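# Shelve floor cartons on the last aisle shelving section

## Task

Every carton now lying on the aisle floor must end up on a shelf belonging to the final shelving section at the far end of the aisle; either side of the aisle counts. Each carton must sit directly on the shelf board, not on top of another carton, must be level rather than tilted, and must not overhang the shelf edge. The robot must not tip over or be left leaning, or the task fails.

## Robot and tools

ROBOT. TidyBot++ is a single-arm mobile robot. Its base is 0.54 m long, 0.50 m wide and 0.38 m tall and rolls on four powered casters. On top is one seven-joint arm ending in a two-finger gripper. The shoulder sits 0.12 m ahead of the base centre, 0.68 m up. Segments: upper arm 0.42 m, forearm 0.31 m, hand 0.31 m. Each scene begins with the arm folded and the hand pointing down; folded, the hand reaches up to 0.08 m beyond the base front. Cameras: base_camera (pinhole, 644x364) and wrist_camera (fisheye, 644x476, looking where the hand points).

FRAMES. Base frame: metres, origin on the floor below the base centre, x ahead, y to the left, z up. hand_pose and hand_target are reported in it, as the midpoint of the closed finger pads; the hand's own z axis runs out along the fingers and the fingers open along its y axis. Odometry frame: where the base frame was when the scene began. base_odometry gives x, y and heading (rad, left positive, -3.142 to 3.142) from wheel rotation only, so slipping looks like travel. base_tilt is in degrees, forward and right positive.

TOOL move. One action per call, built from these keys:
- base: an object with any of translate_m (forward positive, -2 to 2 m), strafe_m (left positive, -2 to 2 m), rotate_rad (counter-clockwise from above positive, -6.3 to 6.3 rad). These are offsets relative to where the base currently is, along its axes at the start of the command; translate plus strafe drive one straight line.
- joints: an object of absolute targets by name, in rad: joint_1_rad (vertical turn of whole arm, any angle, positive is clockwise from above), joint_2_rad (shoulder, -2.249 to 2.249, 0 is upper arm vertical, positive leans forward), joint_3_rad (any angle), joint_4_rad (elbow, -2.579 to 2.579, 0 straight, negative bends forward when joint_3 is 3.14), joint_5_rad (any angle), joint_6_rad (wrist, -2.099 to 2.099), joint_7_rad (any angle; hand down, positive turns counter-clockwise, 1.57 opens fingers left/right), and gripper_pos (0 fully open to 1 fully closed, no unit). Free-turning joints go the short way; turn in steps under half a turn.
- target: one flat list of seven numbers [x, y, z, qw, qx, qy, qz], an absolute hand pose in the base frame (metres, then unit quaternion), matching the hand_pose line. Alongside target, joints may only carry gripper_pos.
- speeds: per-action top-speed caps: translate_m or strafe_m 0.05 to 0.5 m/s (if both move, state it under just one), rotate_rad 0.1 to 1.57 rad/s, gripper_pos 0.234 to 0.993 stroke per s.
- min_time_s: 0.1 to 8 s, the shortest duration each arm motion may take.
- cameras: list of base_camera, wrist_camera or all; [] gives none. Default is all only for a call with no action.
- blocking: true (default) returns when everything rests; false returns in about 0.5 s while motion continues.
An action can last at most 15 s; base motions end with time_out after 14 s. A move with no action just reports state and images.

OTHER TOOLS. wait: seconds (0 to 10) plus optional cameras; returns early once running motions settle. stop: optional cameras; brakes all your running motions. zoom_image: camera and region [x0, y0, x1, y1] in pixels from the top-left of that camera's latest image, each side at most 504. finished_scene: scene (the current scene number); it must be the final call of a reply.

RESULTS. base_status, joint_status and hand_status read moving, done, off_target (resting away from target, maybe still pushing), not_followed (held back by a check, e.g. self-collision with a cause, or pose unreachable), stopped, contact_stop, time_out, torque_fault or limit_stop_at_motor_heat. motor_effort is percent of motor maximum, peak of the last action in brackets. on_its_own lists uncommanded robot actions; earlier move shows a non-blocking move's progress. ARM HIT flags a hard hit on the base or arm; MOTOR HOT warns of heating. Once a call is refused, or an unplanned stop or torque fault appears, the remaining move, wait and finished_scene calls of that reply are skipped.

HAND PRACTICE. After done the hand is normally within 3 cm of the pose; fix errors by adding (wanted minus measured) to the last target. To keep a loaded hand still, resend hand_target, not hand_pose. Payloads make the arm sag; correct it the same way and never command a joint to its present reading while holding something. A down-pointing hand reaches at most about 0.94 m high, near the base only. Low forward poses close to the base often miss or drive the arm into the base; no check prevents that. Finger gap is about 85 x (1 - gripper_pos) mm. A gripper off_target means it closed on something and is squeezing.

AVOID. The arm ignores obstacles and keeps pushing. Driving or turning while the arm is snagged above roughly 0.6 m, reaching far out from folded, or swinging a stretched arm sideways can tip the robot; back away or retract to right it. Joint torque above 104.5 N m (joints 1 to 4) or 51.3 N m (5 to 7) triggers a 10 s arm freeze. Long stretched holds heat motors and can cause the arm to sag in a fault. Do not drop cartons, release them while moving, slam them, grip too hard or push hard on shelves and walls.

Each tool is called in YAML: its name, and indented under it one key for each argument.

## Session

move:

Scene clock: 0.00 s.
base_odometry: x=+0.000 y=+0.000 heading=+0.000
base_tilt: forward=+0.2 right=+0.5
base_status: not commanded
joint_positions: joint_1_rad=-0.032 joint_2_rad=-0.309 joint_3_rad=+3.135 joint_4_rad=-2.530 joint_5_rad=-0.018 joint_6_rad=-0.837 joint_7_rad=+1.613 gripper_pos=+0.000
joint_status: not commanded
motor_effort: joint_1_rad=+0 joint_2_rad=-2 joint_3_rad=+0 joint_4_rad=+13 joint_5_rad=+0 joint_6_rad=+2 joint_7_rad=-1
hand_pose: x=+0.2670 y=+0.0111 z=+0.5822 quat_wxyz=(-0.006, +0.999, +0.034, +0.042) (m; base frame)
hand_target: x=+0.2665 y=+0.0111 z=+0.5819 quat_wxyz=(-0.006, +0.999, +0.034, +0.041) (m; base frame)
hand_status: not commanded
pictures: base_camera, wrist_camera

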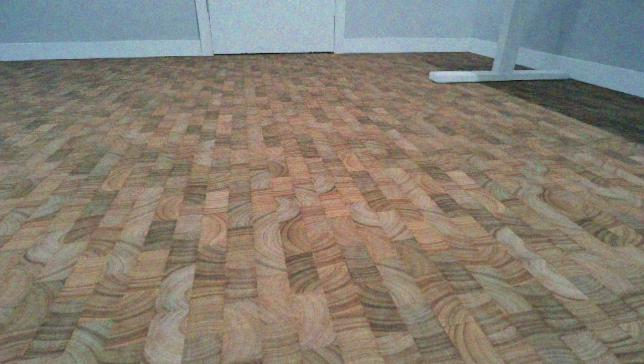

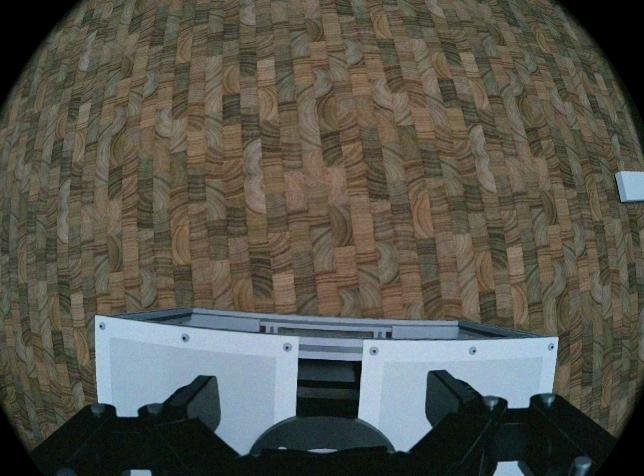

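move:
  base: {"rotate_rad": -0.8}
  cameras: ["base_camera", "wrist_camera"]

move:
  base: {"rotate_rad": -0.8}
  cameras: ["base_camera", "wrist_camera"]

move:
  base: {"rotate_rad": -0.8}
  cameras: ["base_camera", "wrist_camera"]

move:
  base: {"rotate_rad": -0.8}
  cameras: ["base_camera", "wrist_camera"]

move:
  base: {"rotate_rad": -0.8}
  cameras: ["base_camera", "wrist_camera"]

move:
  base: {"rotate_rad": -0.8}
  cameras: ["base_camera", "wrist_camera"]

move:
  base: {"rotate_rad": -0.8}
  cameras: ["base_camera", "wrist_camera"]

Scene clock: 2.87 s.
move: done
base_odometry: x=+0.000 y=+0.000 heading=-0.800
base_tilt: forward=+0.1 right=+0.5
base_status: done
joint_positions: joint_1_rad=-0.032 joint_2_rad=-0.309 joint_3_rad=+3.135 joint_4_rad=-2.530 joint_5_rad=-0.018 joint_6_rad=-0.837 joint_7_rad=+1.613 gripper_pos=+0.000
joint_status: not commanded
motor_effort: joint_1_rad=+0(1) joint_2_rad=-2(2) joint_3_rad=+1(1) joint_4_rad=+13(14) joint_5_rad=+1(2) joint_6_rad=+2(2) joint_7_rad=-1(2)
hand_pose: x=+0.2670 y=+0.0111 z=+0.5822 quat_wxyz=(-0.006, +0.999, +0.034, +0.042)
hand_target: x=+0.2665 y=+0.0111 z=+0.5819 quat_wxyz=(-0.006, +0.999, +0.034, +0.041)
hand_status: not commanded

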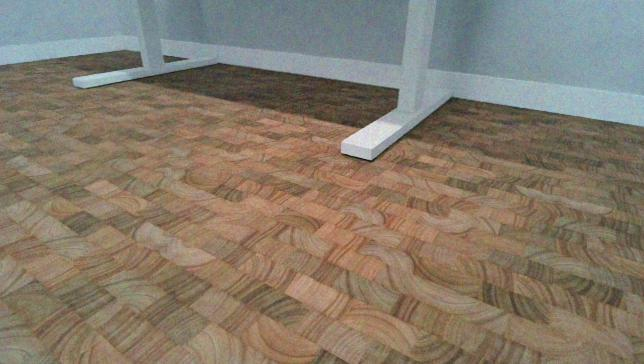

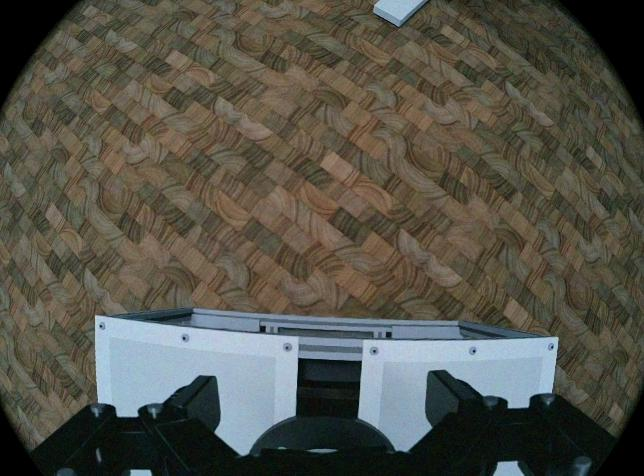

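Scene clock: 4.60 s.
move: done
base_odometry: x=+0.000 y=+0.000 heading=-1.599
base_tilt: forward=+0.1 right=+0.5
base_status: done
joint_positions: joint_1_rad=-0.032 joint_2_rad=-0.309 joint_3_rad=+3.135 joint_4_rad=-2.530 joint_5_rad=-0.018 joint_6_rad=-0.837 joint_7_rad=+1.613 gripper_pos=+0.000
joint_status: not commanded
motor_effort: joint_1_rad=+0(1) joint_2_rad=-2(2) joint_3_rad=+1(1) joint_4_rad=+13(14) joint_5_rad=+1(3) joint_6_rad=+1(1) joint_7_rad=-1(1)
hand_pose: x=+0.2670 y=+0.0111 z=+0.5822 quat_wxyz=(-0.006, +0.999, +0.034, +0.042)
hand_target: x=+0.2665 y=+0.0111 z=+0.5819 quat_wxyz=(-0.006, +0.999, +0.034, +0.041)
hand_status: not commanded

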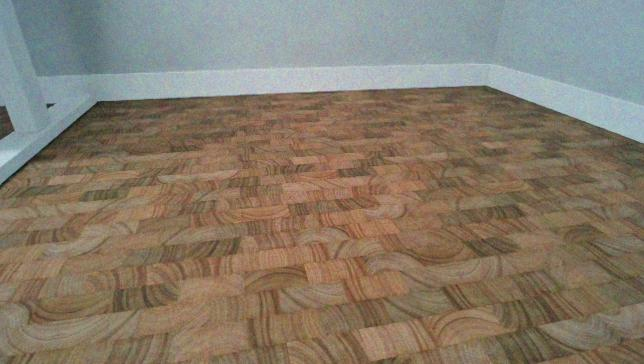

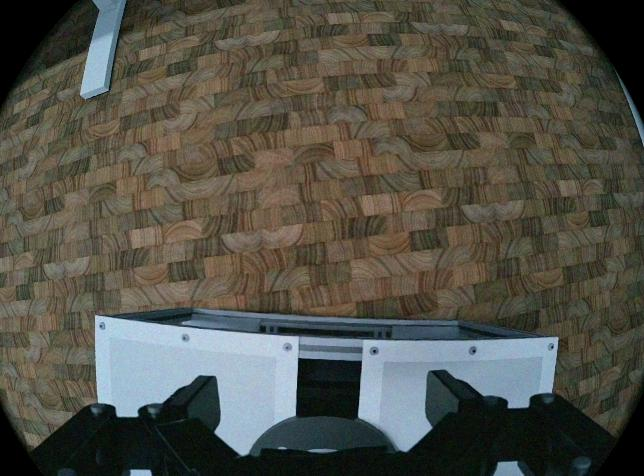

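Scene clock: 6.33 s.
move: done
base_odometry: x=+0.000 y=+0.000 heading=-2.399
base_tilt: forward=+0.2 right=+0.5
base_status: done
joint_positions: joint_1_rad=-0.032 joint_2_rad=-0.309 joint_3_rad=+3.135 joint_4_rad=-2.530 joint_5_rad=-0.018 joint_6_rad=-0.837 joint_7_rad=+1.613 gripper_pos=+0.000
joint_status: not commanded
motor_effort: joint_1_rad=+0(1) joint_2_rad=-2(2) joint_3_rad=+0(1) joint_4_rad=+13(14) joint_5_rad=+1(2) joint_6_rad=+1(2) joint_7_rad=+0(2)
hand_pose: x=+0.2670 y=+0.0111 z=+0.5822 quat_wxyz=(-0.006, +0.999, +0.034, +0.042)
hand_target: x=+0.2665 y=+0.0111 z=+0.5819 quat_wxyz=(-0.006, +0.999, +0.034, +0.041)
hand_status: not commanded

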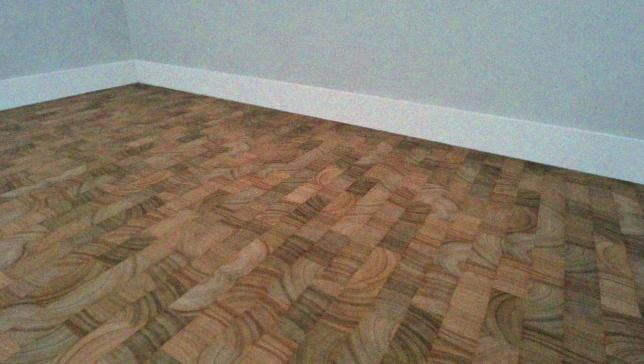

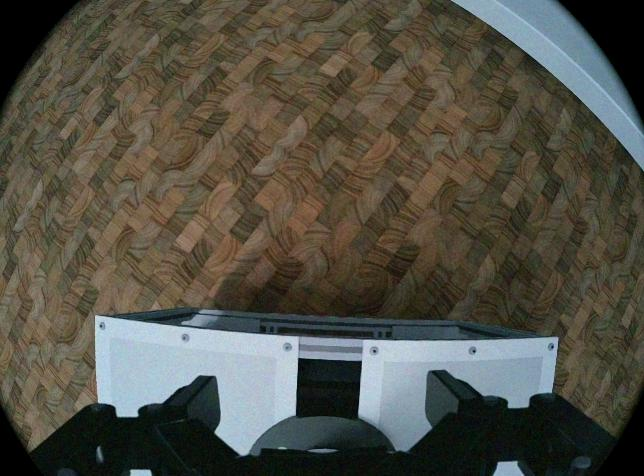

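Scene clock: 8.07 s.
move: done
base_odometry: x=+0.000 y=+0.000 heading=+3.085
base_tilt: forward=+0.1 right=+0.5
base_status: done
joint_positions: joint_1_rad=-0.032 joint_2_rad=-0.309 joint_3_rad=+3.135 joint_4_rad=-2.530 joint_5_rad=-0.018 joint_6_rad=-0.837 joint_7_rad=+1.613 gripper_pos=+0.000
joint_status: not commanded
motor_effort: joint_1_rad=+0(1) joint_2_rad=-2(2) joint_3_rad=+0(1) joint_4_rad=+12(15) joint_5_rad=+1(2) joint_6_rad=+1(2) joint_7_rad=-1(2)
hand_pose: x=+0.2670 y=+0.0111 z=+0.5822 quat_wxyz=(-0.006, +0.999, +0.034, +0.042)
hand_target: x=+0.2665 y=+0.0111 z=+0.5819 quat_wxyz=(-0.006, +0.999, +0.034, +0.041)
hand_status: not commanded

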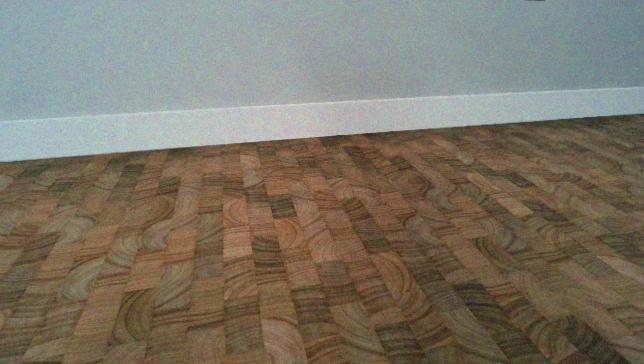

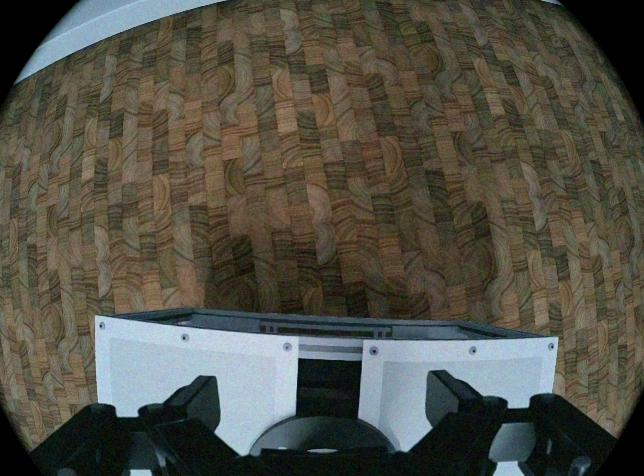

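Scene clock: 9.80 s.
move: done
base_odometry: x=+0.000 y=+0.000 heading=+2.285
base_tilt: forward=+0.1 right=+0.5
base_status: done
joint_positions: joint_1_rad=-0.032 joint_2_rad=-0.309 joint_3_rad=+3.135 joint_4_rad=-2.530 joint_5_rad=-0.018 joint_6_rad=-0.837 joint_7_rad=+1.613 gripper_pos=+0.000
joint_status: not commanded
motor_effort: joint_1_rad=+0(1) joint_2_rad=-2(2) joint_3_rad=+0(1) joint_4_rad=+13(14) joint_5_rad=+1(2) joint_6_rad=+1(2) joint_7_rad=-1(1)
hand_pose: x=+0.2670 y=+0.0111 z=+0.5822 quat_wxyz=(-0.006, +0.999, +0.034, +0.042)
hand_target: x=+0.2665 y=+0.0111 z=+0.5819 quat_wxyz=(-0.006, +0.999, +0.034, +0.041)
hand_status: not commanded

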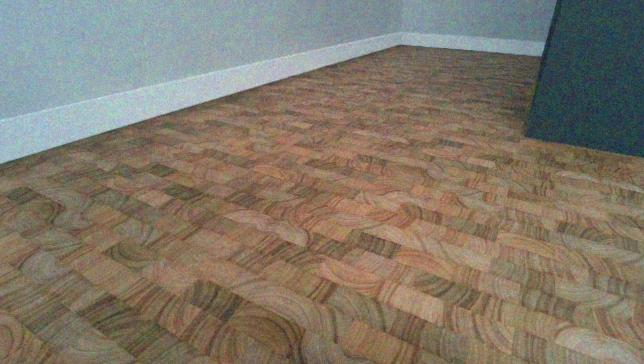

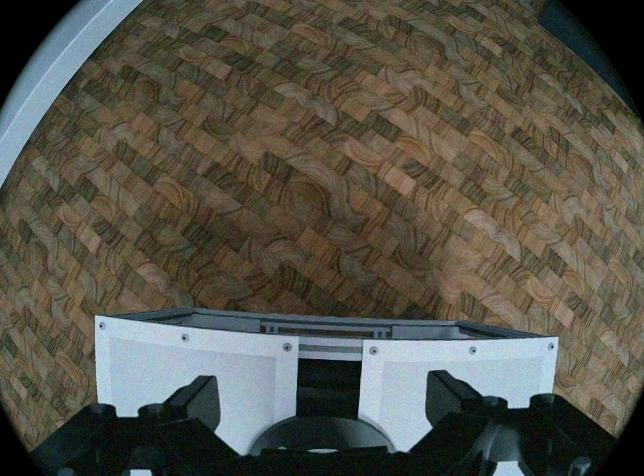

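Scene clock: 11.53 s.
move: done
base_odometry: x=+0.000 y=+0.000 heading=+1.486
base_tilt: forward=+0.2 right=+0.5
base_status: done
joint_positions: joint_1_rad=-0.032 joint_2_rad=-0.309 joint_3_rad=+3.135 joint_4_rad=-2.530 joint_5_rad=-0.018 joint_6_rad=-0.837 joint_7_rad=+1.613 gripper_pos=+0.000
joint_status: not commanded
motor_effort: joint_1_rad=+0(1) joint_2_rad=-2(2) joint_3_rad=+0(1) joint_4_rad=+13(14) joint_5_rad=+1(2) joint_6_rad=+0(2) joint_7_rad=-1(1)
hand_pose: x=+0.2670 y=+0.0111 z=+0.5822 quat_wxyz=(-0.006, +0.999, +0.034, +0.042)
hand_target: x=+0.2665 y=+0.0111 z=+0.5819 quat_wxyz=(-0.006, +0.999, +0.034, +0.041)
hand_status: not commanded

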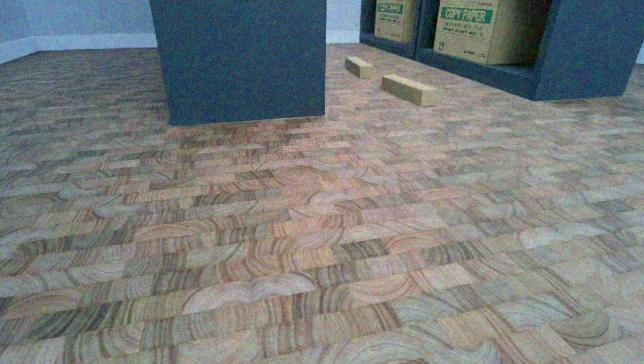

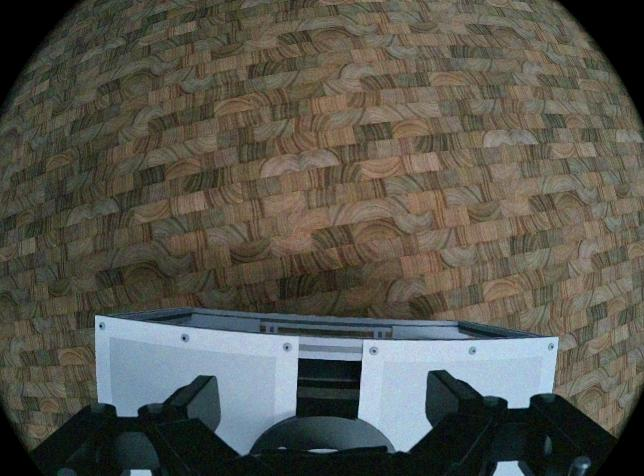

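Scene clock: 13.27 s.
move: done
base_odometry: x=+0.000 y=+0.000 heading=+0.686
base_tilt: forward=+0.1 right=+0.5
base_status: done
joint_positions: joint_1_rad=-0.032 joint_2_rad=-0.309 joint_3_rad=+3.135 joint_4_rad=-2.530 joint_5_rad=-0.018 joint_6_rad=-0.837 joint_7_rad=+1.613 gripper_pos=+0.000
joint_status: not commanded
motor_effort: joint_1_rad=+0(1) joint_2_rad=-2(2) joint_3_rad=+0(1) joint_4_rad=+14(15) joint_5_rad=+1(2) joint_6_rad=+1(2) joint_7_rad=-1(1)
hand_pose: x=+0.2670 y=+0.0111 z=+0.5822 quat_wxyz=(-0.006, +0.999, +0.034, +0.042)
hand_target: x=+0.2665 y=+0.0111 z=+0.5819 quat_wxyz=(-0.006, +0.999, +0.034, +0.041)
hand_status: not commanded

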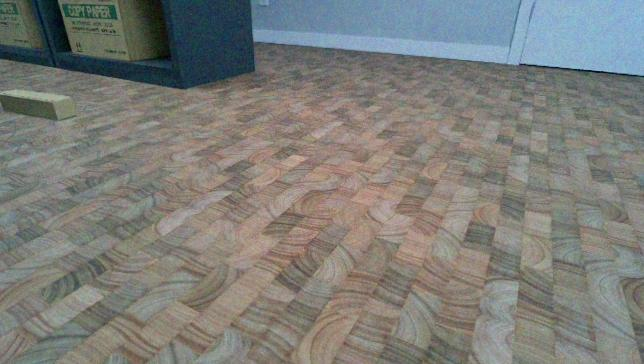

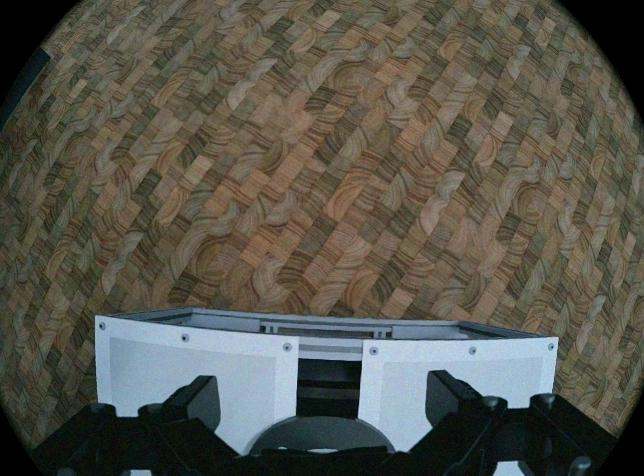

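move:
  base: {"rotate_rad": 0.8}
  cameras: ["base_camera"]

zoom_image:
  camera: "base_camera"
  region: [150, 0, 644, 180]

Scene clock: 16.73 s.
move: done
base_odometry: x=+0.000 y=+0.000 heading=+1.486
base_tilt: forward=+0.2 right=+0.5
base_status: done
joint_positions: joint_1_rad=-0.032 joint_2_rad=-0.309 joint_3_rad=+3.135 joint_4_rad=-2.530 joint_5_rad=-0.018 joint_6_rad=-0.837 joint_7_rad=+1.613 gripper_pos=+0.000
joint_status: not commanded
motor_effort: joint_1_rad=+0(1) joint_2_rad=-2(2) joint_3_rad=+0(1) joint_4_rad=+14(14) joint_5_rad=+1(2) joint_6_rad=+1(2) joint_7_rad=-1(1)
hand_pose: x=+0.2670 y=+0.0111 z=+0.5822 quat_wxyz=(-0.006, +0.999, +0.034, +0.042)
hand_target: x=+0.2665 y=+0.0111 z=+0.5819 quat_wxyz=(-0.006, +0.999, +0.034, +0.041)
hand_status: not commanded

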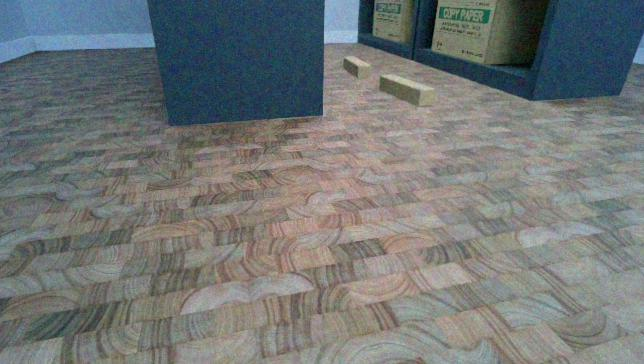

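Scaled by 1.020.

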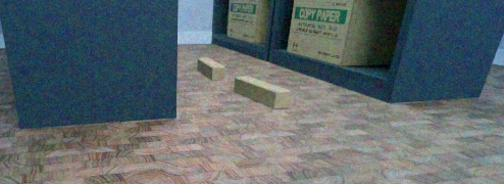

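move:
  base: {"rotate_rad": 0.26}
  cameras: ["base_camera"]

move:
  base: {"strafe_m": -0.6}
  cameras: ["base_camera"]

Scene clock: 20.60 s.
move: done
base_odometry: x=+0.000 y=+0.000 heading=+1.745
base_tilt: forward=+0.2 right=+0.6
base_status: done
joint_positions: joint_1_rad=-0.032 joint_2_rad=-0.309 joint_3_rad=+3.135 joint_4_rad=-2.530 joint_5_rad=-0.018 joint_6_rad=-0.837 joint_7_rad=+1.613 gripper_pos=+0.000
joint_status: not commanded
motor_effort: joint_1_rad=+0(1) joint_2_rad=-2(2) joint_3_rad=+0(1) joint_4_rad=+13(14) joint_5_rad=+1(2) joint_6_rad=+1(2) joint_7_rad=-1(1)
hand_pose: x=+0.2670 y=+0.0111 z=+0.5822 quat_wxyz=(-0.006, +0.999, +0.034, +0.042)
hand_target: x=+0.2665 y=+0.0111 z=+0.5819 quat_wxyz=(-0.006, +0.999, +0.034, +0.041)
hand_status: not commanded

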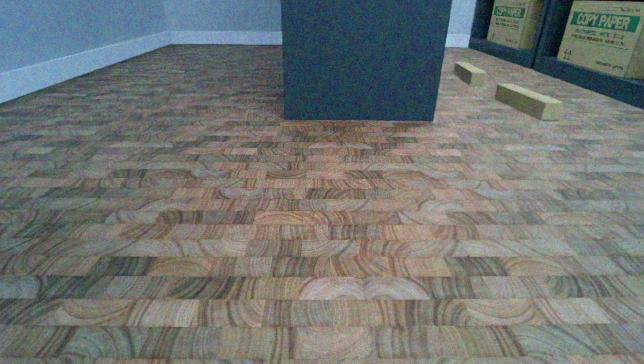

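Scene clock: 23.17 s.
move: done
base_odometry: x=+0.591 y=+0.104 heading=+1.746
base_tilt: forward=+0.2 right=+0.6
base_status: done
joint_positions: joint_1_rad=-0.032 joint_2_rad=-0.309 joint_3_rad=+3.135 joint_4_rad=-2.530 joint_5_rad=-0.018 joint_6_rad=-0.837 joint_7_rad=+1.613 gripper_pos=+0.000
joint_status: not commanded
motor_effort: joint_1_rad=+0(1) joint_2_rad=-2(2) joint_3_rad=+0(1) joint_4_rad=+14(14) joint_5_rad=+1(2) joint_6_rad=+1(2) joint_7_rad=-1(2)
hand_pose: x=+0.2670 y=+0.0111 z=+0.5822 quat_wxyz=(-0.006, +0.999, +0.034, +0.042)
hand_target: x=+0.2665 y=+0.0111 z=+0.5819 quat_wxyz=(-0.006, +0.999, +0.034, +0.041)
hand_status: not commanded

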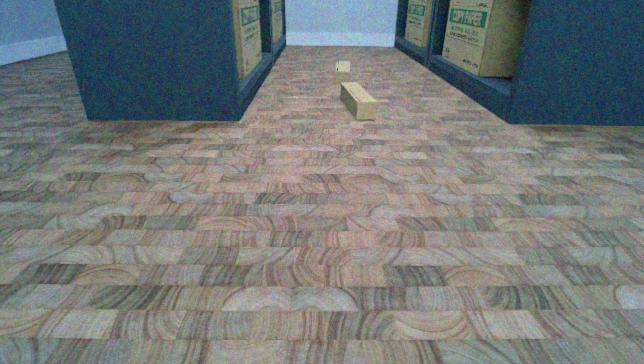

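zoom_image:
  camera: "base_camera"
  region: [220, 20, 460, 140]

zoom_image:
  camera: "base_camera"
  region: [320, 50, 400, 130]

Scaled by 2.100.

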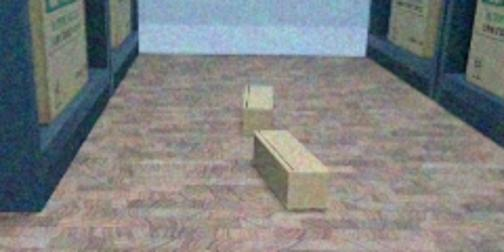

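Scaled by 6.300.

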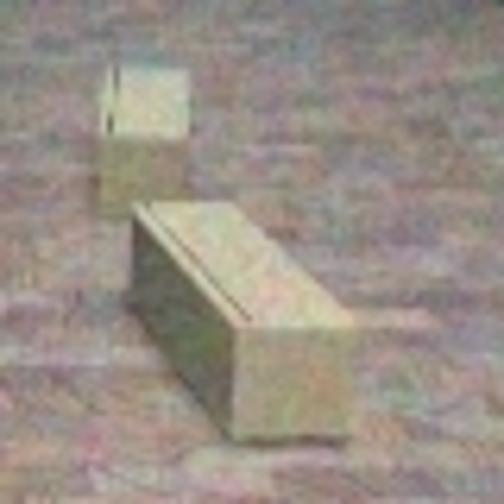

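move:
  joints: {"joint_6_rad": 0.6}
  min_time_s: 2
  cameras: ["wrist_camera"]

Scene clock: 29.60 s.
move: done
base_odometry: x=+0.591 y=+0.104 heading=+1.746
base_tilt: forward=+0.1 right=+0.5
base_status: not commanded
joint_positions: joint_1_rad=-0.032 joint_2_rad=-0.309 joint_3_rad=+3.135 joint_4_rad=-2.530 joint_5_rad=-0.018 joint_6_rad=+0.496 joint_7_rad=+1.613 gripper_pos=+0.000
joint_status: all done
motor_effort: joint_1_rad=+0(0) joint_2_rad=-6(6) joint_3_rad=+0(1) joint_4_rad=+18(18) joint_5_rad=+1(2) joint_6_rad=+9(10) joint_7_rad=-1(2)
hand_pose: x=+0.5486 y=+0.0155 z=+0.8446 quat_wxyz=(+0.000, +0.759, +0.022, +0.651)
hand_target: x=+0.5516 y=+0.0152 z=+0.8762 quat_wxyz=(+0.000, +0.725, +0.021, +0.689)
hand_status: not commanded

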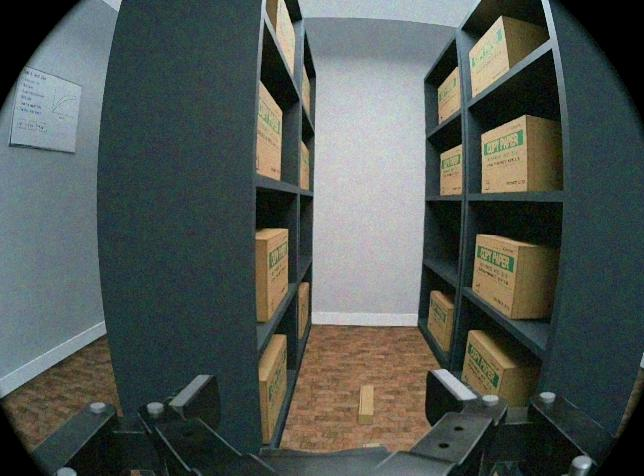

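zoom_image:
  camera: "wrist_camera"
  region: [240, 0, 360, 340]

zoom_image:
  camera: "wrist_camera"
  region: [400, 40, 580, 400]

Scaled by 1.482.

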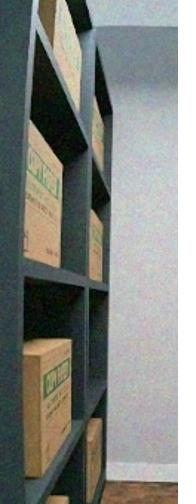

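Scaled by 1.400.

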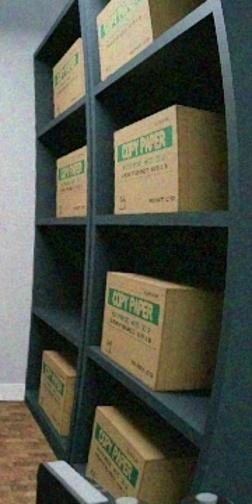

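move:
  base: {"rotate_rad": 0.155}

move:
  base: {"translate_m": 0.55, "strafe_m": -0.33}
  cameras: ["base_camera"]

move:
  joints: {"joint_1_rad": 0.0, "joint_2_rad": 1.05, "joint_3_rad": 3.1416, "joint_4_rad": -2.0, "joint_5_rad": 0.0, "joint_6_rad": 0.727, "joint_7_rad": 1.571}
  min_time_s: 4
  cameras: ["base_camera", "wrist_camera"]

Scene clock: 49.10 s.
move: done
base_odometry: x=+0.591 y=+0.104 heading=+1.902
base_tilt: forward=+0.1 right=+0.5
base_status: done
joint_positions: joint_1_rad=-0.032 joint_2_rad=-0.309 joint_3_rad=+3.134 joint_4_rad=-2.530 joint_5_rad=-0.018 joint_6_rad=+0.496 joint_7_rad=+1.613 gripper_pos=+0.000
joint_status: not commanded
motor_effort: joint_1_rad=+0(1) joint_2_rad=-6(6) joint_3_rad=+0(1) joint_4_rad=+17(18) joint_5_rad=+1(3) joint_6_rad=+10(10) joint_7_rad=+0(1)
hand_pose: x=+0.5486 y=+0.0158 z=+0.8446 quat_wxyz=(+0.000, +0.759, +0.022, +0.651)
hand_target: x=+0.5516 y=+0.0152 z=+0.8762 quat_wxyz=(+0.000, +0.725, +0.021, +0.689)
hand_status: not commanded
pictures: none

Scene clock: 51.80 s.
move: done
base_odometry: x=+0.725 y=+0.732 heading=+1.902
base_tilt: forward=+0.1 right=+0.5
base_status: done
joint_positions: joint_1_rad=-0.032 joint_2_rad=-0.309 joint_3_rad=+3.134 joint_4_rad=-2.530 joint_5_rad=-0.018 joint_6_rad=+0.499 joint_7_rad=+1.613 gripper_pos=+0.000
joint_status: not commanded
motor_effort: joint_1_rad=+0(1) joint_2_rad=-6(8) joint_3_rad=+0(2) joint_4_rad=+17(19) joint_5_rad=+1(2) joint_6_rad=+9(10) joint_7_rad=+0(2)
hand_pose: x=+0.5487 y=+0.0158 z=+0.8457 quat_wxyz=(+0.000, +0.758, +0.022, +0.652)
hand_target: x=+0.5516 y=+0.0152 z=+0.8762 quat_wxyz=(+0.000, +0.725, +0.021, +0.689)
hand_status: not commanded

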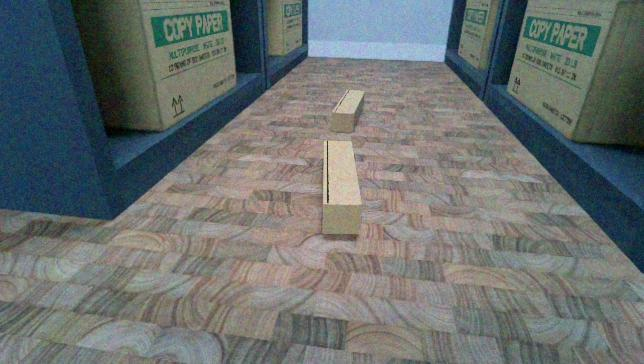

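Scene clock: 56.10 s.
move: done
base_odometry: x=+0.725 y=+0.732 heading=+1.902
base_tilt: forward=+0.2 right=+0.5
base_status: not commanded
joint_positions: joint_1_rad=-0.019 joint_2_rad=+1.011 joint_3_rad=+3.134 joint_4_rad=-2.014 joint_5_rad=-0.018 joint_6_rad=+0.631 joint_7_rad=+1.613 gripper_pos=+0.000
joint_status: all done
motor_effort: joint_1_rad=+0(1) joint_2_rad=-33(35) joint_3_rad=-1(2) joint_4_rad=+6(19) joint_5_rad=+1(2) joint_6_rad=+6(10) joint_7_rad=-1(2)
hand_pose: x=+0.7235 y=+0.0138 z=+0.3646 quat_wxyz=(+0.003, +0.931, +0.020, +0.365)
hand_target: x=+0.7400 y=+0.0014 z=+0.3654 quat_wxyz=(+0.000, +0.917, +0.000, +0.398)
hand_status: not commanded

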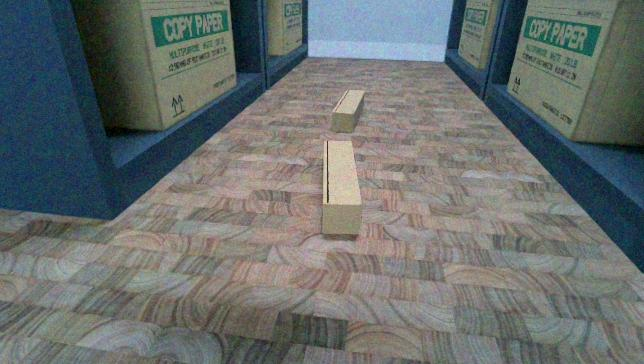

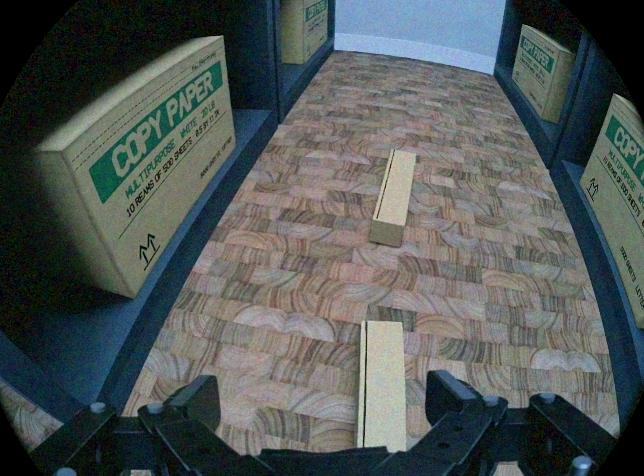

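move:
  base: {"translate_m": 0.066, "strafe_m": -0.06}
  joints: {"joint_1_rad": 0.02, "joint_2_rad": 1.55, "joint_3_rad": 3.1416, "joint_4_rad": -1.621, "joint_5_rad": 0.0, "joint_6_rad": 0.815, "joint_7_rad": 1.5}
  min_time_s: 3
  cameras: ["base_camera", "wrist_camera"]

Scene clock: 65.97 s.
move: done
base_odometry: x=+0.760 y=+0.814 heading=+1.902
base_tilt: forward=+0.2 right=+0.5
base_status: done
joint_positions: joint_1_rad=+0.001 joint_2_rad=+1.505 joint_3_rad=+3.138 joint_4_rad=-1.633 joint_5_rad=-0.018 joint_6_rad=+0.720 joint_7_rad=+1.545 gripper_pos=+0.000
joint_status: all done
motor_effort: joint_1_rad=+0(3) joint_2_rad=-35(37) joint_3_rad=-1(2) joint_4_rad=+4(8) joint_5_rad=+1(3) joint_6_rad=+6(8) joint_7_rad=-1(2)
hand_pose: x=+0.7463 y=-0.0014 z=+0.1620 quat_wxyz=(-0.003, +0.935, -0.022, +0.354)
hand_target: x=+0.7505 y=-0.0113 z=+0.1563 quat_wxyz=(-0.010, +0.923, -0.042, +0.383)
hand_status: not commanded

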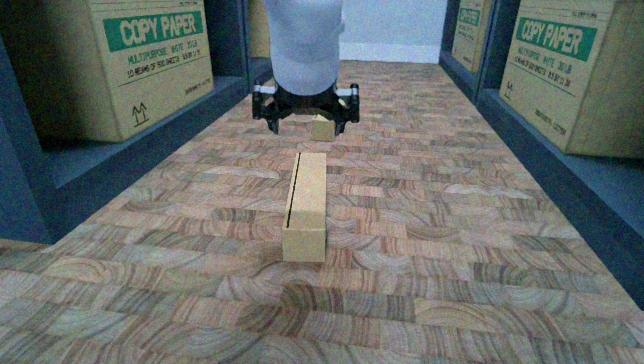

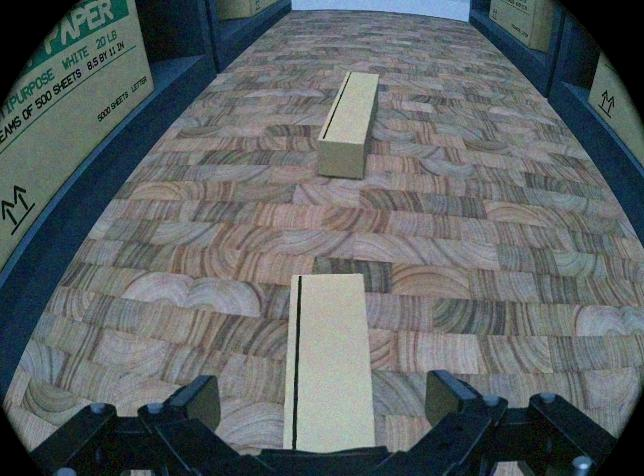

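move:
  base: {"strafe_m": -0.008}
  joints: {"joint_1_rad": 0.02, "joint_2_rad": 1.87, "joint_3_rad": 3.1416, "joint_4_rad": -1.275, "joint_5_rad": 0.0, "joint_6_rad": 0.80, "joint_7_rad": 1.5}
  min_time_s: 3
  cameras: ["base_camera", "wrist_camera"]

Scene clock: 71.30 s.
move: done
base_odometry: x=+0.767 y=+0.817 heading=+1.903
base_tilt: forward=+0.2 right=+0.6
base_status: done
joint_positions: joint_1_rad=+0.012 joint_2_rad=+1.821 joint_3_rad=+3.139 joint_4_rad=-1.287 joint_5_rad=-0.018 joint_6_rad=+0.720 joint_7_rad=+1.545 gripper_pos=+0.000
joint_status: all done
motor_effort: joint_1_rad=+0(3) joint_2_rad=-35(37) joint_3_rad=+0(3) joint_4_rad=+5(6) joint_5_rad=+2(2) joint_6_rad=+6(8) joint_7_rad=+0(2)
hand_pose: x=+0.7503 y=-0.0085 z=+0.0366 quat_wxyz=(-0.001, +0.929, -0.027, +0.368)
hand_target: x=+0.7425 y=-0.0111 z=+0.0258 quat_wxyz=(-0.010, +0.921, -0.042, +0.388)
hand_status: not commanded

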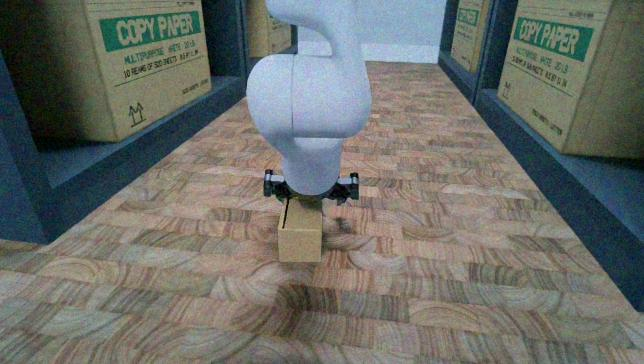

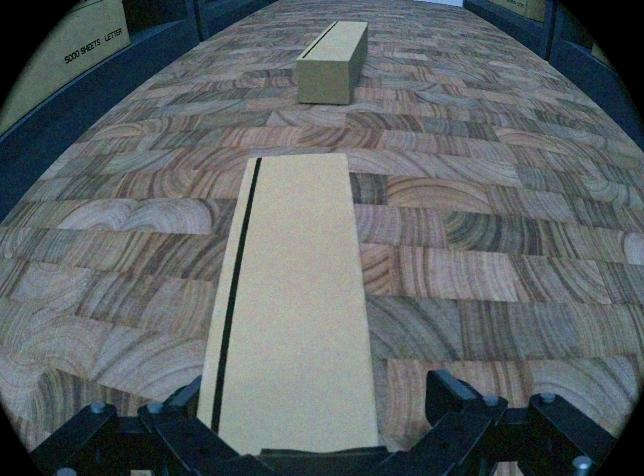

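zoom_image:
  camera: "wrist_camera"
  region: [100, 330, 540, 476]

zoom_image:
  camera: "base_camera"
  region: [220, 140, 400, 280]

Scaled by 1.145.

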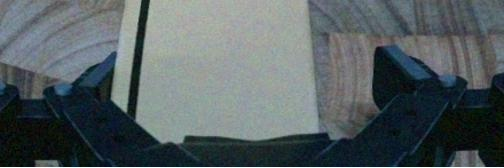

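Scaled by 2.800.

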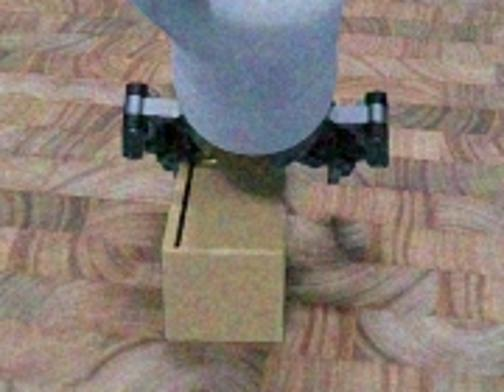

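move:
  base: {"strafe_m": 0.011}
  speeds: {"strafe_m": 0.05}
  cameras: ["wrist_camera"]

Scene clock: 73.33 s.
move: done
base_odometry: x=+0.757 y=+0.813 heading=+1.902
base_tilt: forward=+0.2 right=+0.5
base_status: done
joint_positions: joint_1_rad=+0.013 joint_2_rad=+1.821 joint_3_rad=+3.139 joint_4_rad=-1.287 joint_5_rad=-0.018 joint_6_rad=+0.720 joint_7_rad=+1.545 gripper_pos=+0.000
joint_status: not commanded
motor_effort: joint_1_rad=+0(2) joint_2_rad=-35(36) joint_3_rad=-1(1) joint_4_rad=+4(6) joint_5_rad=+1(2) joint_6_rad=+7(7) joint_7_rad=-1(1)
hand_pose: x=+0.7502 y=-0.0096 z=+0.0364 quat_wxyz=(+0.000, +0.929, -0.028, +0.368)
hand_target: x=+0.7425 y=-0.0111 z=+0.0258 quat_wxyz=(-0.010, +0.921, -0.042, +0.388)
hand_status: not commanded

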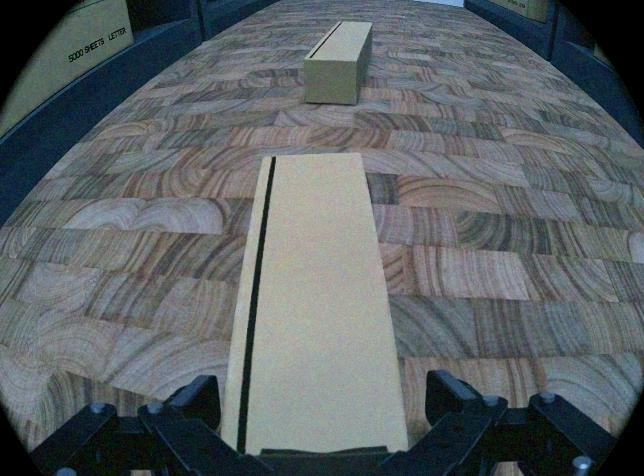

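move:
  joints: {"gripper_pos": 0.28}
  speeds: {"gripper_pos": 0.234}

move:
  joints: {"gripper_pos": 0.30}
  speeds: {"gripper_pos": 0.234}

move:
  joints: {"gripper_pos": 0.315}
  speeds: {"gripper_pos": 0.234}
  cameras: ["wrist_camera"]

Scene clock: 76.03 s.
move: done
base_odometry: x=+0.757 y=+0.813 heading=+1.902
base_tilt: forward=+0.2 right=+0.5
base_status: not commanded
joint_positions: joint_1_rad=+0.013 joint_2_rad=+1.821 joint_3_rad=+3.139 joint_4_rad=-1.287 joint_5_rad=-0.018 joint_6_rad=+0.720 joint_7_rad=+1.545 gripper_pos=+0.279
joint_status: all done
motor_effort: joint_1_rad=+1(1) joint_2_rad=-33(36) joint_3_rad=+0(1) joint_4_rad=+5(6) joint_5_rad=+0(2) joint_6_rad=+5(7) joint_7_rad=-1(1)
hand_pose: x=+0.7502 y=-0.0096 z=+0.0364 quat_wxyz=(+0.000, +0.929, -0.028, +0.368)
hand_target: x=+0.7425 y=-0.0111 z=+0.0258 quat_wxyz=(-0.010, +0.921, -0.042, +0.388)
hand_status: not commanded
pictures: none

Scene clock: 76.70 s.
move: done
base_odometry: x=+0.757 y=+0.813 heading=+1.902
base_tilt: forward=+0.1 right=+0.5
base_status: not commanded
joint_positions: joint_1_rad=+0.013 joint_2_rad=+1.821 joint_3_rad=+3.139 joint_4_rad=-1.287 joint_5_rad=-0.018 joint_6_rad=+0.720 joint_7_rad=+1.545 gripper_pos=+0.298
joint_status: all done
motor_effort: joint_1_rad=+1(1) joint_2_rad=-33(34) joint_3_rad=+0(1) joint_4_rad=+5(6) joint_5_rad=+1(1) joint_6_rad=+5(6) joint_7_rad=-1(1)
hand_pose: x=+0.7502 y=-0.0096 z=+0.0364 quat_wxyz=(+0.000, +0.929, -0.028, +0.368)
hand_target: x=+0.7425 y=-0.0111 z=+0.0258 quat_wxyz=(-0.010, +0.921, -0.042, +0.388)
hand_status: not commanded
pictures: none

Scene clock: 77.33 s.
move: done
base_odometry: x=+0.757 y=+0.813 heading=+1.902
base_tilt: forward=+0.2 right=+0.6
base_status: not commanded
joint_positions: joint_1_rad=+0.013 joint_2_rad=+1.821 joint_3_rad=+3.139 joint_4_rad=-1.287 joint_5_rad=-0.018 joint_6_rad=+0.721 joint_7_rad=+1.545 gripper_pos=+0.312
joint_status: all done
motor_effort: joint_1_rad=+1(2) joint_2_rad=-32(33) joint_3_rad=+1(1) joint_4_rad=+5(5) joint_5_rad=+0(1) joint_6_rad=+5(6) joint_7_rad=+0(2)
hand_pose: x=+0.7503 y=-0.0096 z=+0.0365 quat_wxyz=(+0.000, +0.929, -0.028, +0.368)
hand_target: x=+0.7425 y=-0.0111 z=+0.0258 quat_wxyz=(-0.010, +0.921, -0.042, +0.388)
hand_status: not commanded

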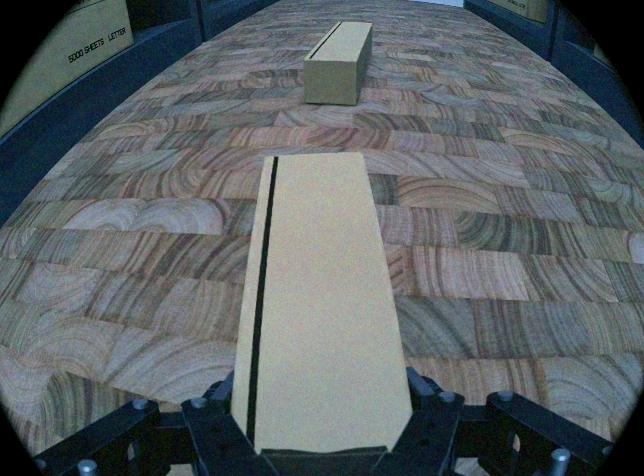

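move:
  joints: {"gripper_pos": 0.33}
  speeds: {"gripper_pos": 0.234}

move:
  joints: {"gripper_pos": 0.345}
  speeds: {"gripper_pos": 0.234}
  cameras: ["wrist_camera"]

Scene clock: 78.67 s.
move: done
base_odometry: x=+0.757 y=+0.813 heading=+1.902
base_tilt: forward=+0.2 right=+0.5
base_status: not commanded
joint_positions: joint_1_rad=+0.013 joint_2_rad=+1.821 joint_3_rad=+3.139 joint_4_rad=-1.286 joint_5_rad=-0.018 joint_6_rad=+0.721 joint_7_rad=+1.545 gripper_pos=+0.329
joint_status: all done
motor_effort: joint_1_rad=+1(1) joint_2_rad=-33(33) joint_3_rad=-1(1) joint_4_rad=+6(6) joint_5_rad=+0(1) joint_6_rad=+5(6) joint_7_rad=-1(1)
hand_pose: x=+0.7506 y=-0.0096 z=+0.0367 quat_wxyz=(+0.000, +0.929, -0.028, +0.369)
hand_target: x=+0.7425 y=-0.0111 z=+0.0258 quat_wxyz=(-0.010, +0.921, -0.042, +0.388)
hand_status: not commanded
pictures: none

Scene clock: 79.67 s.
move: done
base_odometry: x=+0.757 y=+0.813 heading=+1.902
base_tilt: forward=+0.1 right=+0.5
base_status: not commanded
joint_positions: joint_1_rad=+0.013 joint_2_rad=+1.821 joint_3_rad=+3.139 joint_4_rad=-1.286 joint_5_rad=-0.018 joint_6_rad=+0.722 joint_7_rad=+1.545 gripper_pos=+0.340
joint_status: all done
motor_effort: joint_1_rad=+0(1) joint_2_rad=-31(33) joint_3_rad=+0(1) joint_4_rad=+4(7) joint_5_rad=+2(2) joint_6_rad=+4(6) joint_7_rad=-1(2)
hand_pose: x=+0.7507 y=-0.0096 z=+0.0368 quat_wxyz=(+0.000, +0.929, -0.028, +0.369)
hand_target: x=+0.7425 y=-0.0111 z=+0.0258 quat_wxyz=(-0.010, +0.921, -0.042, +0.388)
hand_status: not commanded

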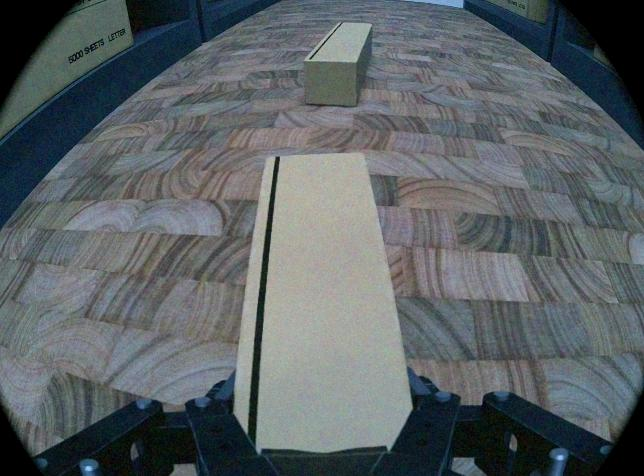

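move:
  joints: {"gripper_pos": 0.355}
  speeds: {"gripper_pos": 0.234}
  cameras: ["wrist_camera"]

Scene clock: 80.93 s.
move: done
base_odometry: x=+0.757 y=+0.813 heading=+1.902
base_tilt: forward=+0.2 right=+0.5
base_status: not commanded
joint_positions: joint_1_rad=+0.013 joint_2_rad=+1.821 joint_3_rad=+3.139 joint_4_rad=-1.286 joint_5_rad=-0.018 joint_6_rad=+0.723 joint_7_rad=+1.545 gripper_pos=+0.352
joint_status: all done
motor_effort: joint_1_rad=+0(1) joint_2_rad=-31(32) joint_3_rad=+0(1) joint_4_rad=+4(6) joint_5_rad=+1(2) joint_6_rad=+5(5) joint_7_rad=-1(1)
hand_pose: x=+0.7509 y=-0.0096 z=+0.0370 quat_wxyz=(+0.000, +0.929, -0.028, +0.369)
hand_target: x=+0.7425 y=-0.0111 z=+0.0258 quat_wxyz=(-0.010, +0.921, -0.042, +0.388)
hand_status: not commanded

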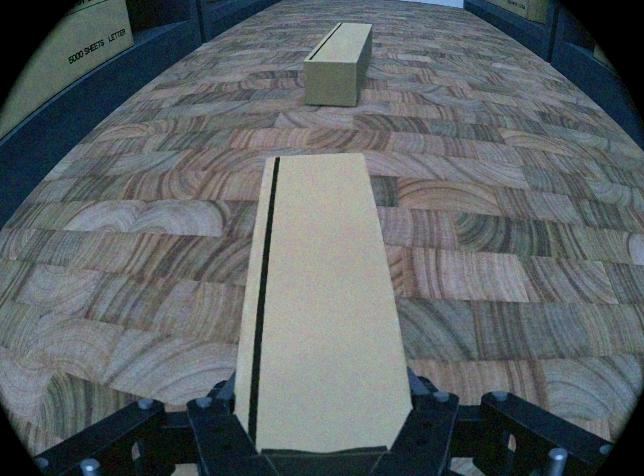

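move:
  joints: {"gripper_pos": 0.37}
  speeds: {"gripper_pos": 0.234}

move:
  joints: {"gripper_pos": 0.385}
  speeds: {"gripper_pos": 0.234}
  cameras: ["wrist_camera"]

Scene clock: 82.23 s.
move: done
base_odometry: x=+0.757 y=+0.813 heading=+1.902
base_tilt: forward=+0.1 right=+0.6
base_status: not commanded
joint_positions: joint_1_rad=+0.013 joint_2_rad=+1.821 joint_3_rad=+3.139 joint_4_rad=-1.286 joint_5_rad=-0.018 joint_6_rad=+0.723 joint_7_rad=+1.545 gripper_pos=+0.365
joint_status: all done
motor_effort: joint_1_rad=+0(0) joint_2_rad=-31(31) joint_3_rad=-1(1) joint_4_rad=+5(6) joint_5_rad=+1(2) joint_6_rad=+5(5) joint_7_rad=-1(1)
hand_pose: x=+0.7510 y=-0.0096 z=+0.0371 quat_wxyz=(+0.000, +0.929, -0.028, +0.370)
hand_target: x=+0.7425 y=-0.0111 z=+0.0258 quat_wxyz=(-0.010, +0.921, -0.042, +0.388)
hand_status: not commanded
pictures: none

Scene clock: 82.90 s.
move: off_target
base_odometry: x=+0.757 y=+0.813 heading=+1.902
base_tilt: forward=+0.2 right=+0.5
base_status: not commanded
joint_positions: joint_1_rad=+0.013 joint_2_rad=+1.821 joint_3_rad=+3.139 joint_4_rad=-1.286 joint_5_rad=-0.018 joint_6_rad=+0.723 joint_7_rad=+1.545 gripper_pos=+0.365
joint_status: gripper_pos off_target (ended at +0.365, target +0.385)
motor_effort: joint_1_rad=+0(1) joint_2_rad=-31(31) joint_3_rad=-1(1) joint_4_rad=+5(6) joint_5_rad=+1(2) joint_6_rad=+4(5) joint_7_rad=-1(1)
hand_pose: x=+0.7510 y=-0.0096 z=+0.0371 quat_wxyz=(+0.000, +0.929, -0.028, +0.370)
hand_target: x=+0.7425 y=-0.0111 z=+0.0258 quat_wxyz=(-0.010, +0.921, -0.042, +0.388)
hand_status: not commanded

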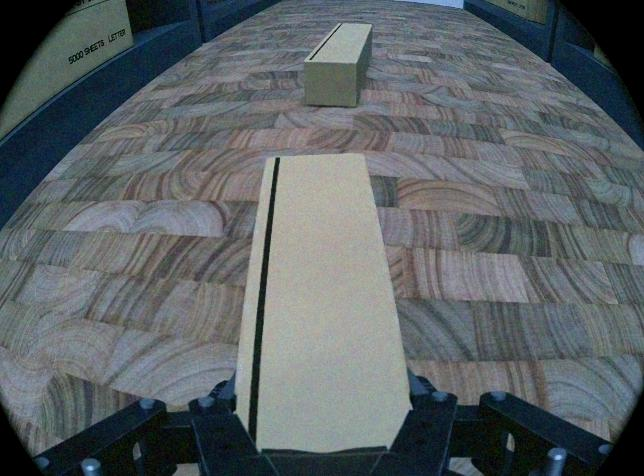

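move:
  joints: {"joint_1_rad": 0.02, "joint_2_rad": 1.72, "joint_3_rad": 3.1416, "joint_4_rad": -1.45, "joint_5_rad": 0.0, "joint_6_rad": 0.80, "joint_7_rad": 1.5}
  min_time_s: 2
  cameras: ["base_camera", "wrist_camera"]

Scene clock: 85.63 s.
move: done
base_odometry: x=+0.757 y=+0.813 heading=+1.902
base_tilt: forward=+0.2 right=+0.5
base_status: not commanded
joint_positions: joint_1_rad=+0.013 joint_2_rad=+1.761 joint_3_rad=+3.139 joint_4_rad=-1.437 joint_5_rad=-0.018 joint_6_rad=+0.734 joint_7_rad=+1.544 gripper_pos=+0.365
joint_status: all done
motor_effort: joint_1_rad=+0(1) joint_2_rad=-33(34) joint_3_rad=-1(2) joint_4_rad=+3(6) joint_5_rad=+2(2) joint_6_rad=+6(6) joint_7_rad=-1(2)
hand_pose: x=+0.7095 y=-0.0090 z=+0.0460 quat_wxyz=(+0.000, +0.943, -0.028, +0.332)
hand_target: x=+0.7431 y=-0.0111 z=+0.0819 quat_wxyz=(-0.010, +0.926, -0.042, +0.376)
hand_status: not commanded

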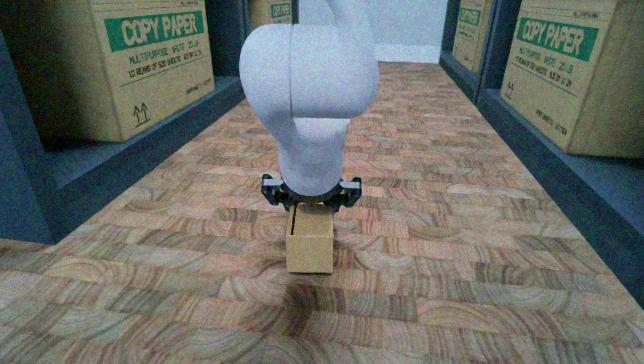

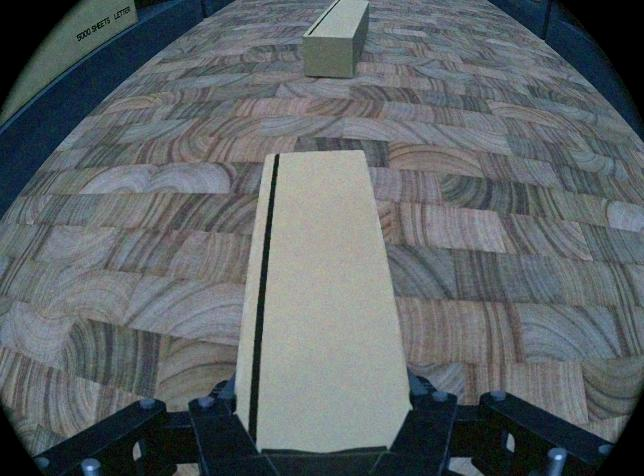

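move:
  joints: {"joint_1_rad": 0.02, "joint_2_rad": 1.49, "joint_3_rad": 3.1416, "joint_4_rad": -1.715, "joint_5_rad": 0.0, "joint_6_rad": 0.92, "joint_7_rad": 1.5}
  min_time_s: 3
  cameras: ["base_camera", "wrist_camera"]

Scene clock: 89.93 s.
move: done
base_odometry: x=+0.757 y=+0.813 heading=+1.902
base_tilt: forward=+0.2 right=+0.6
base_status: not commanded
joint_positions: joint_1_rad=+0.013 joint_2_rad=+1.533 joint_3_rad=+3.139 joint_4_rad=-1.704 joint_5_rad=-0.018 joint_6_rad=+0.821 joint_7_rad=+1.544 gripper_pos=+0.365
joint_status: all done
motor_effort: joint_1_rad=+0(1) joint_2_rad=-35(36) joint_3_rad=-1(2) joint_4_rad=+4(5) joint_5_rad=+1(3) joint_6_rad=+7(8) joint_7_rad=-1(2)
hand_pose: x=+0.7161 y=-0.0093 z=+0.1520 quat_wxyz=(+0.000, +0.934, -0.027, +0.355)
hand_target: x=+0.7536 y=-0.0113 z=+0.1982 quat_wxyz=(-0.011, +0.909, -0.041, +0.415)
hand_status: not commanded

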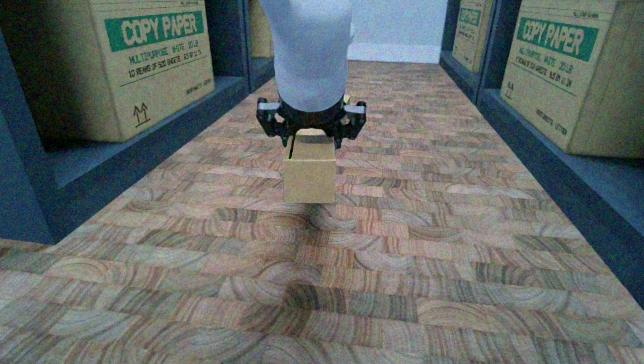

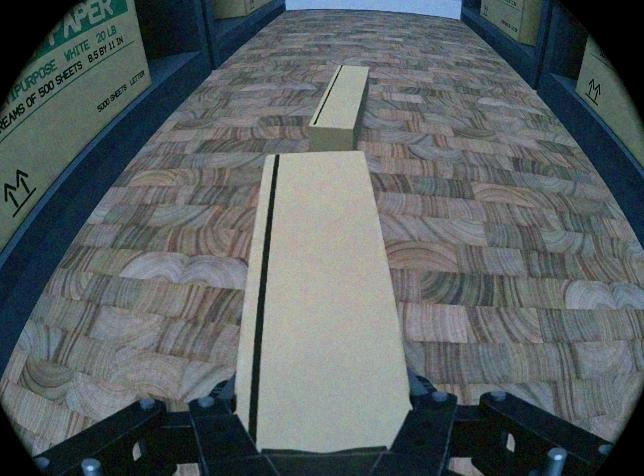

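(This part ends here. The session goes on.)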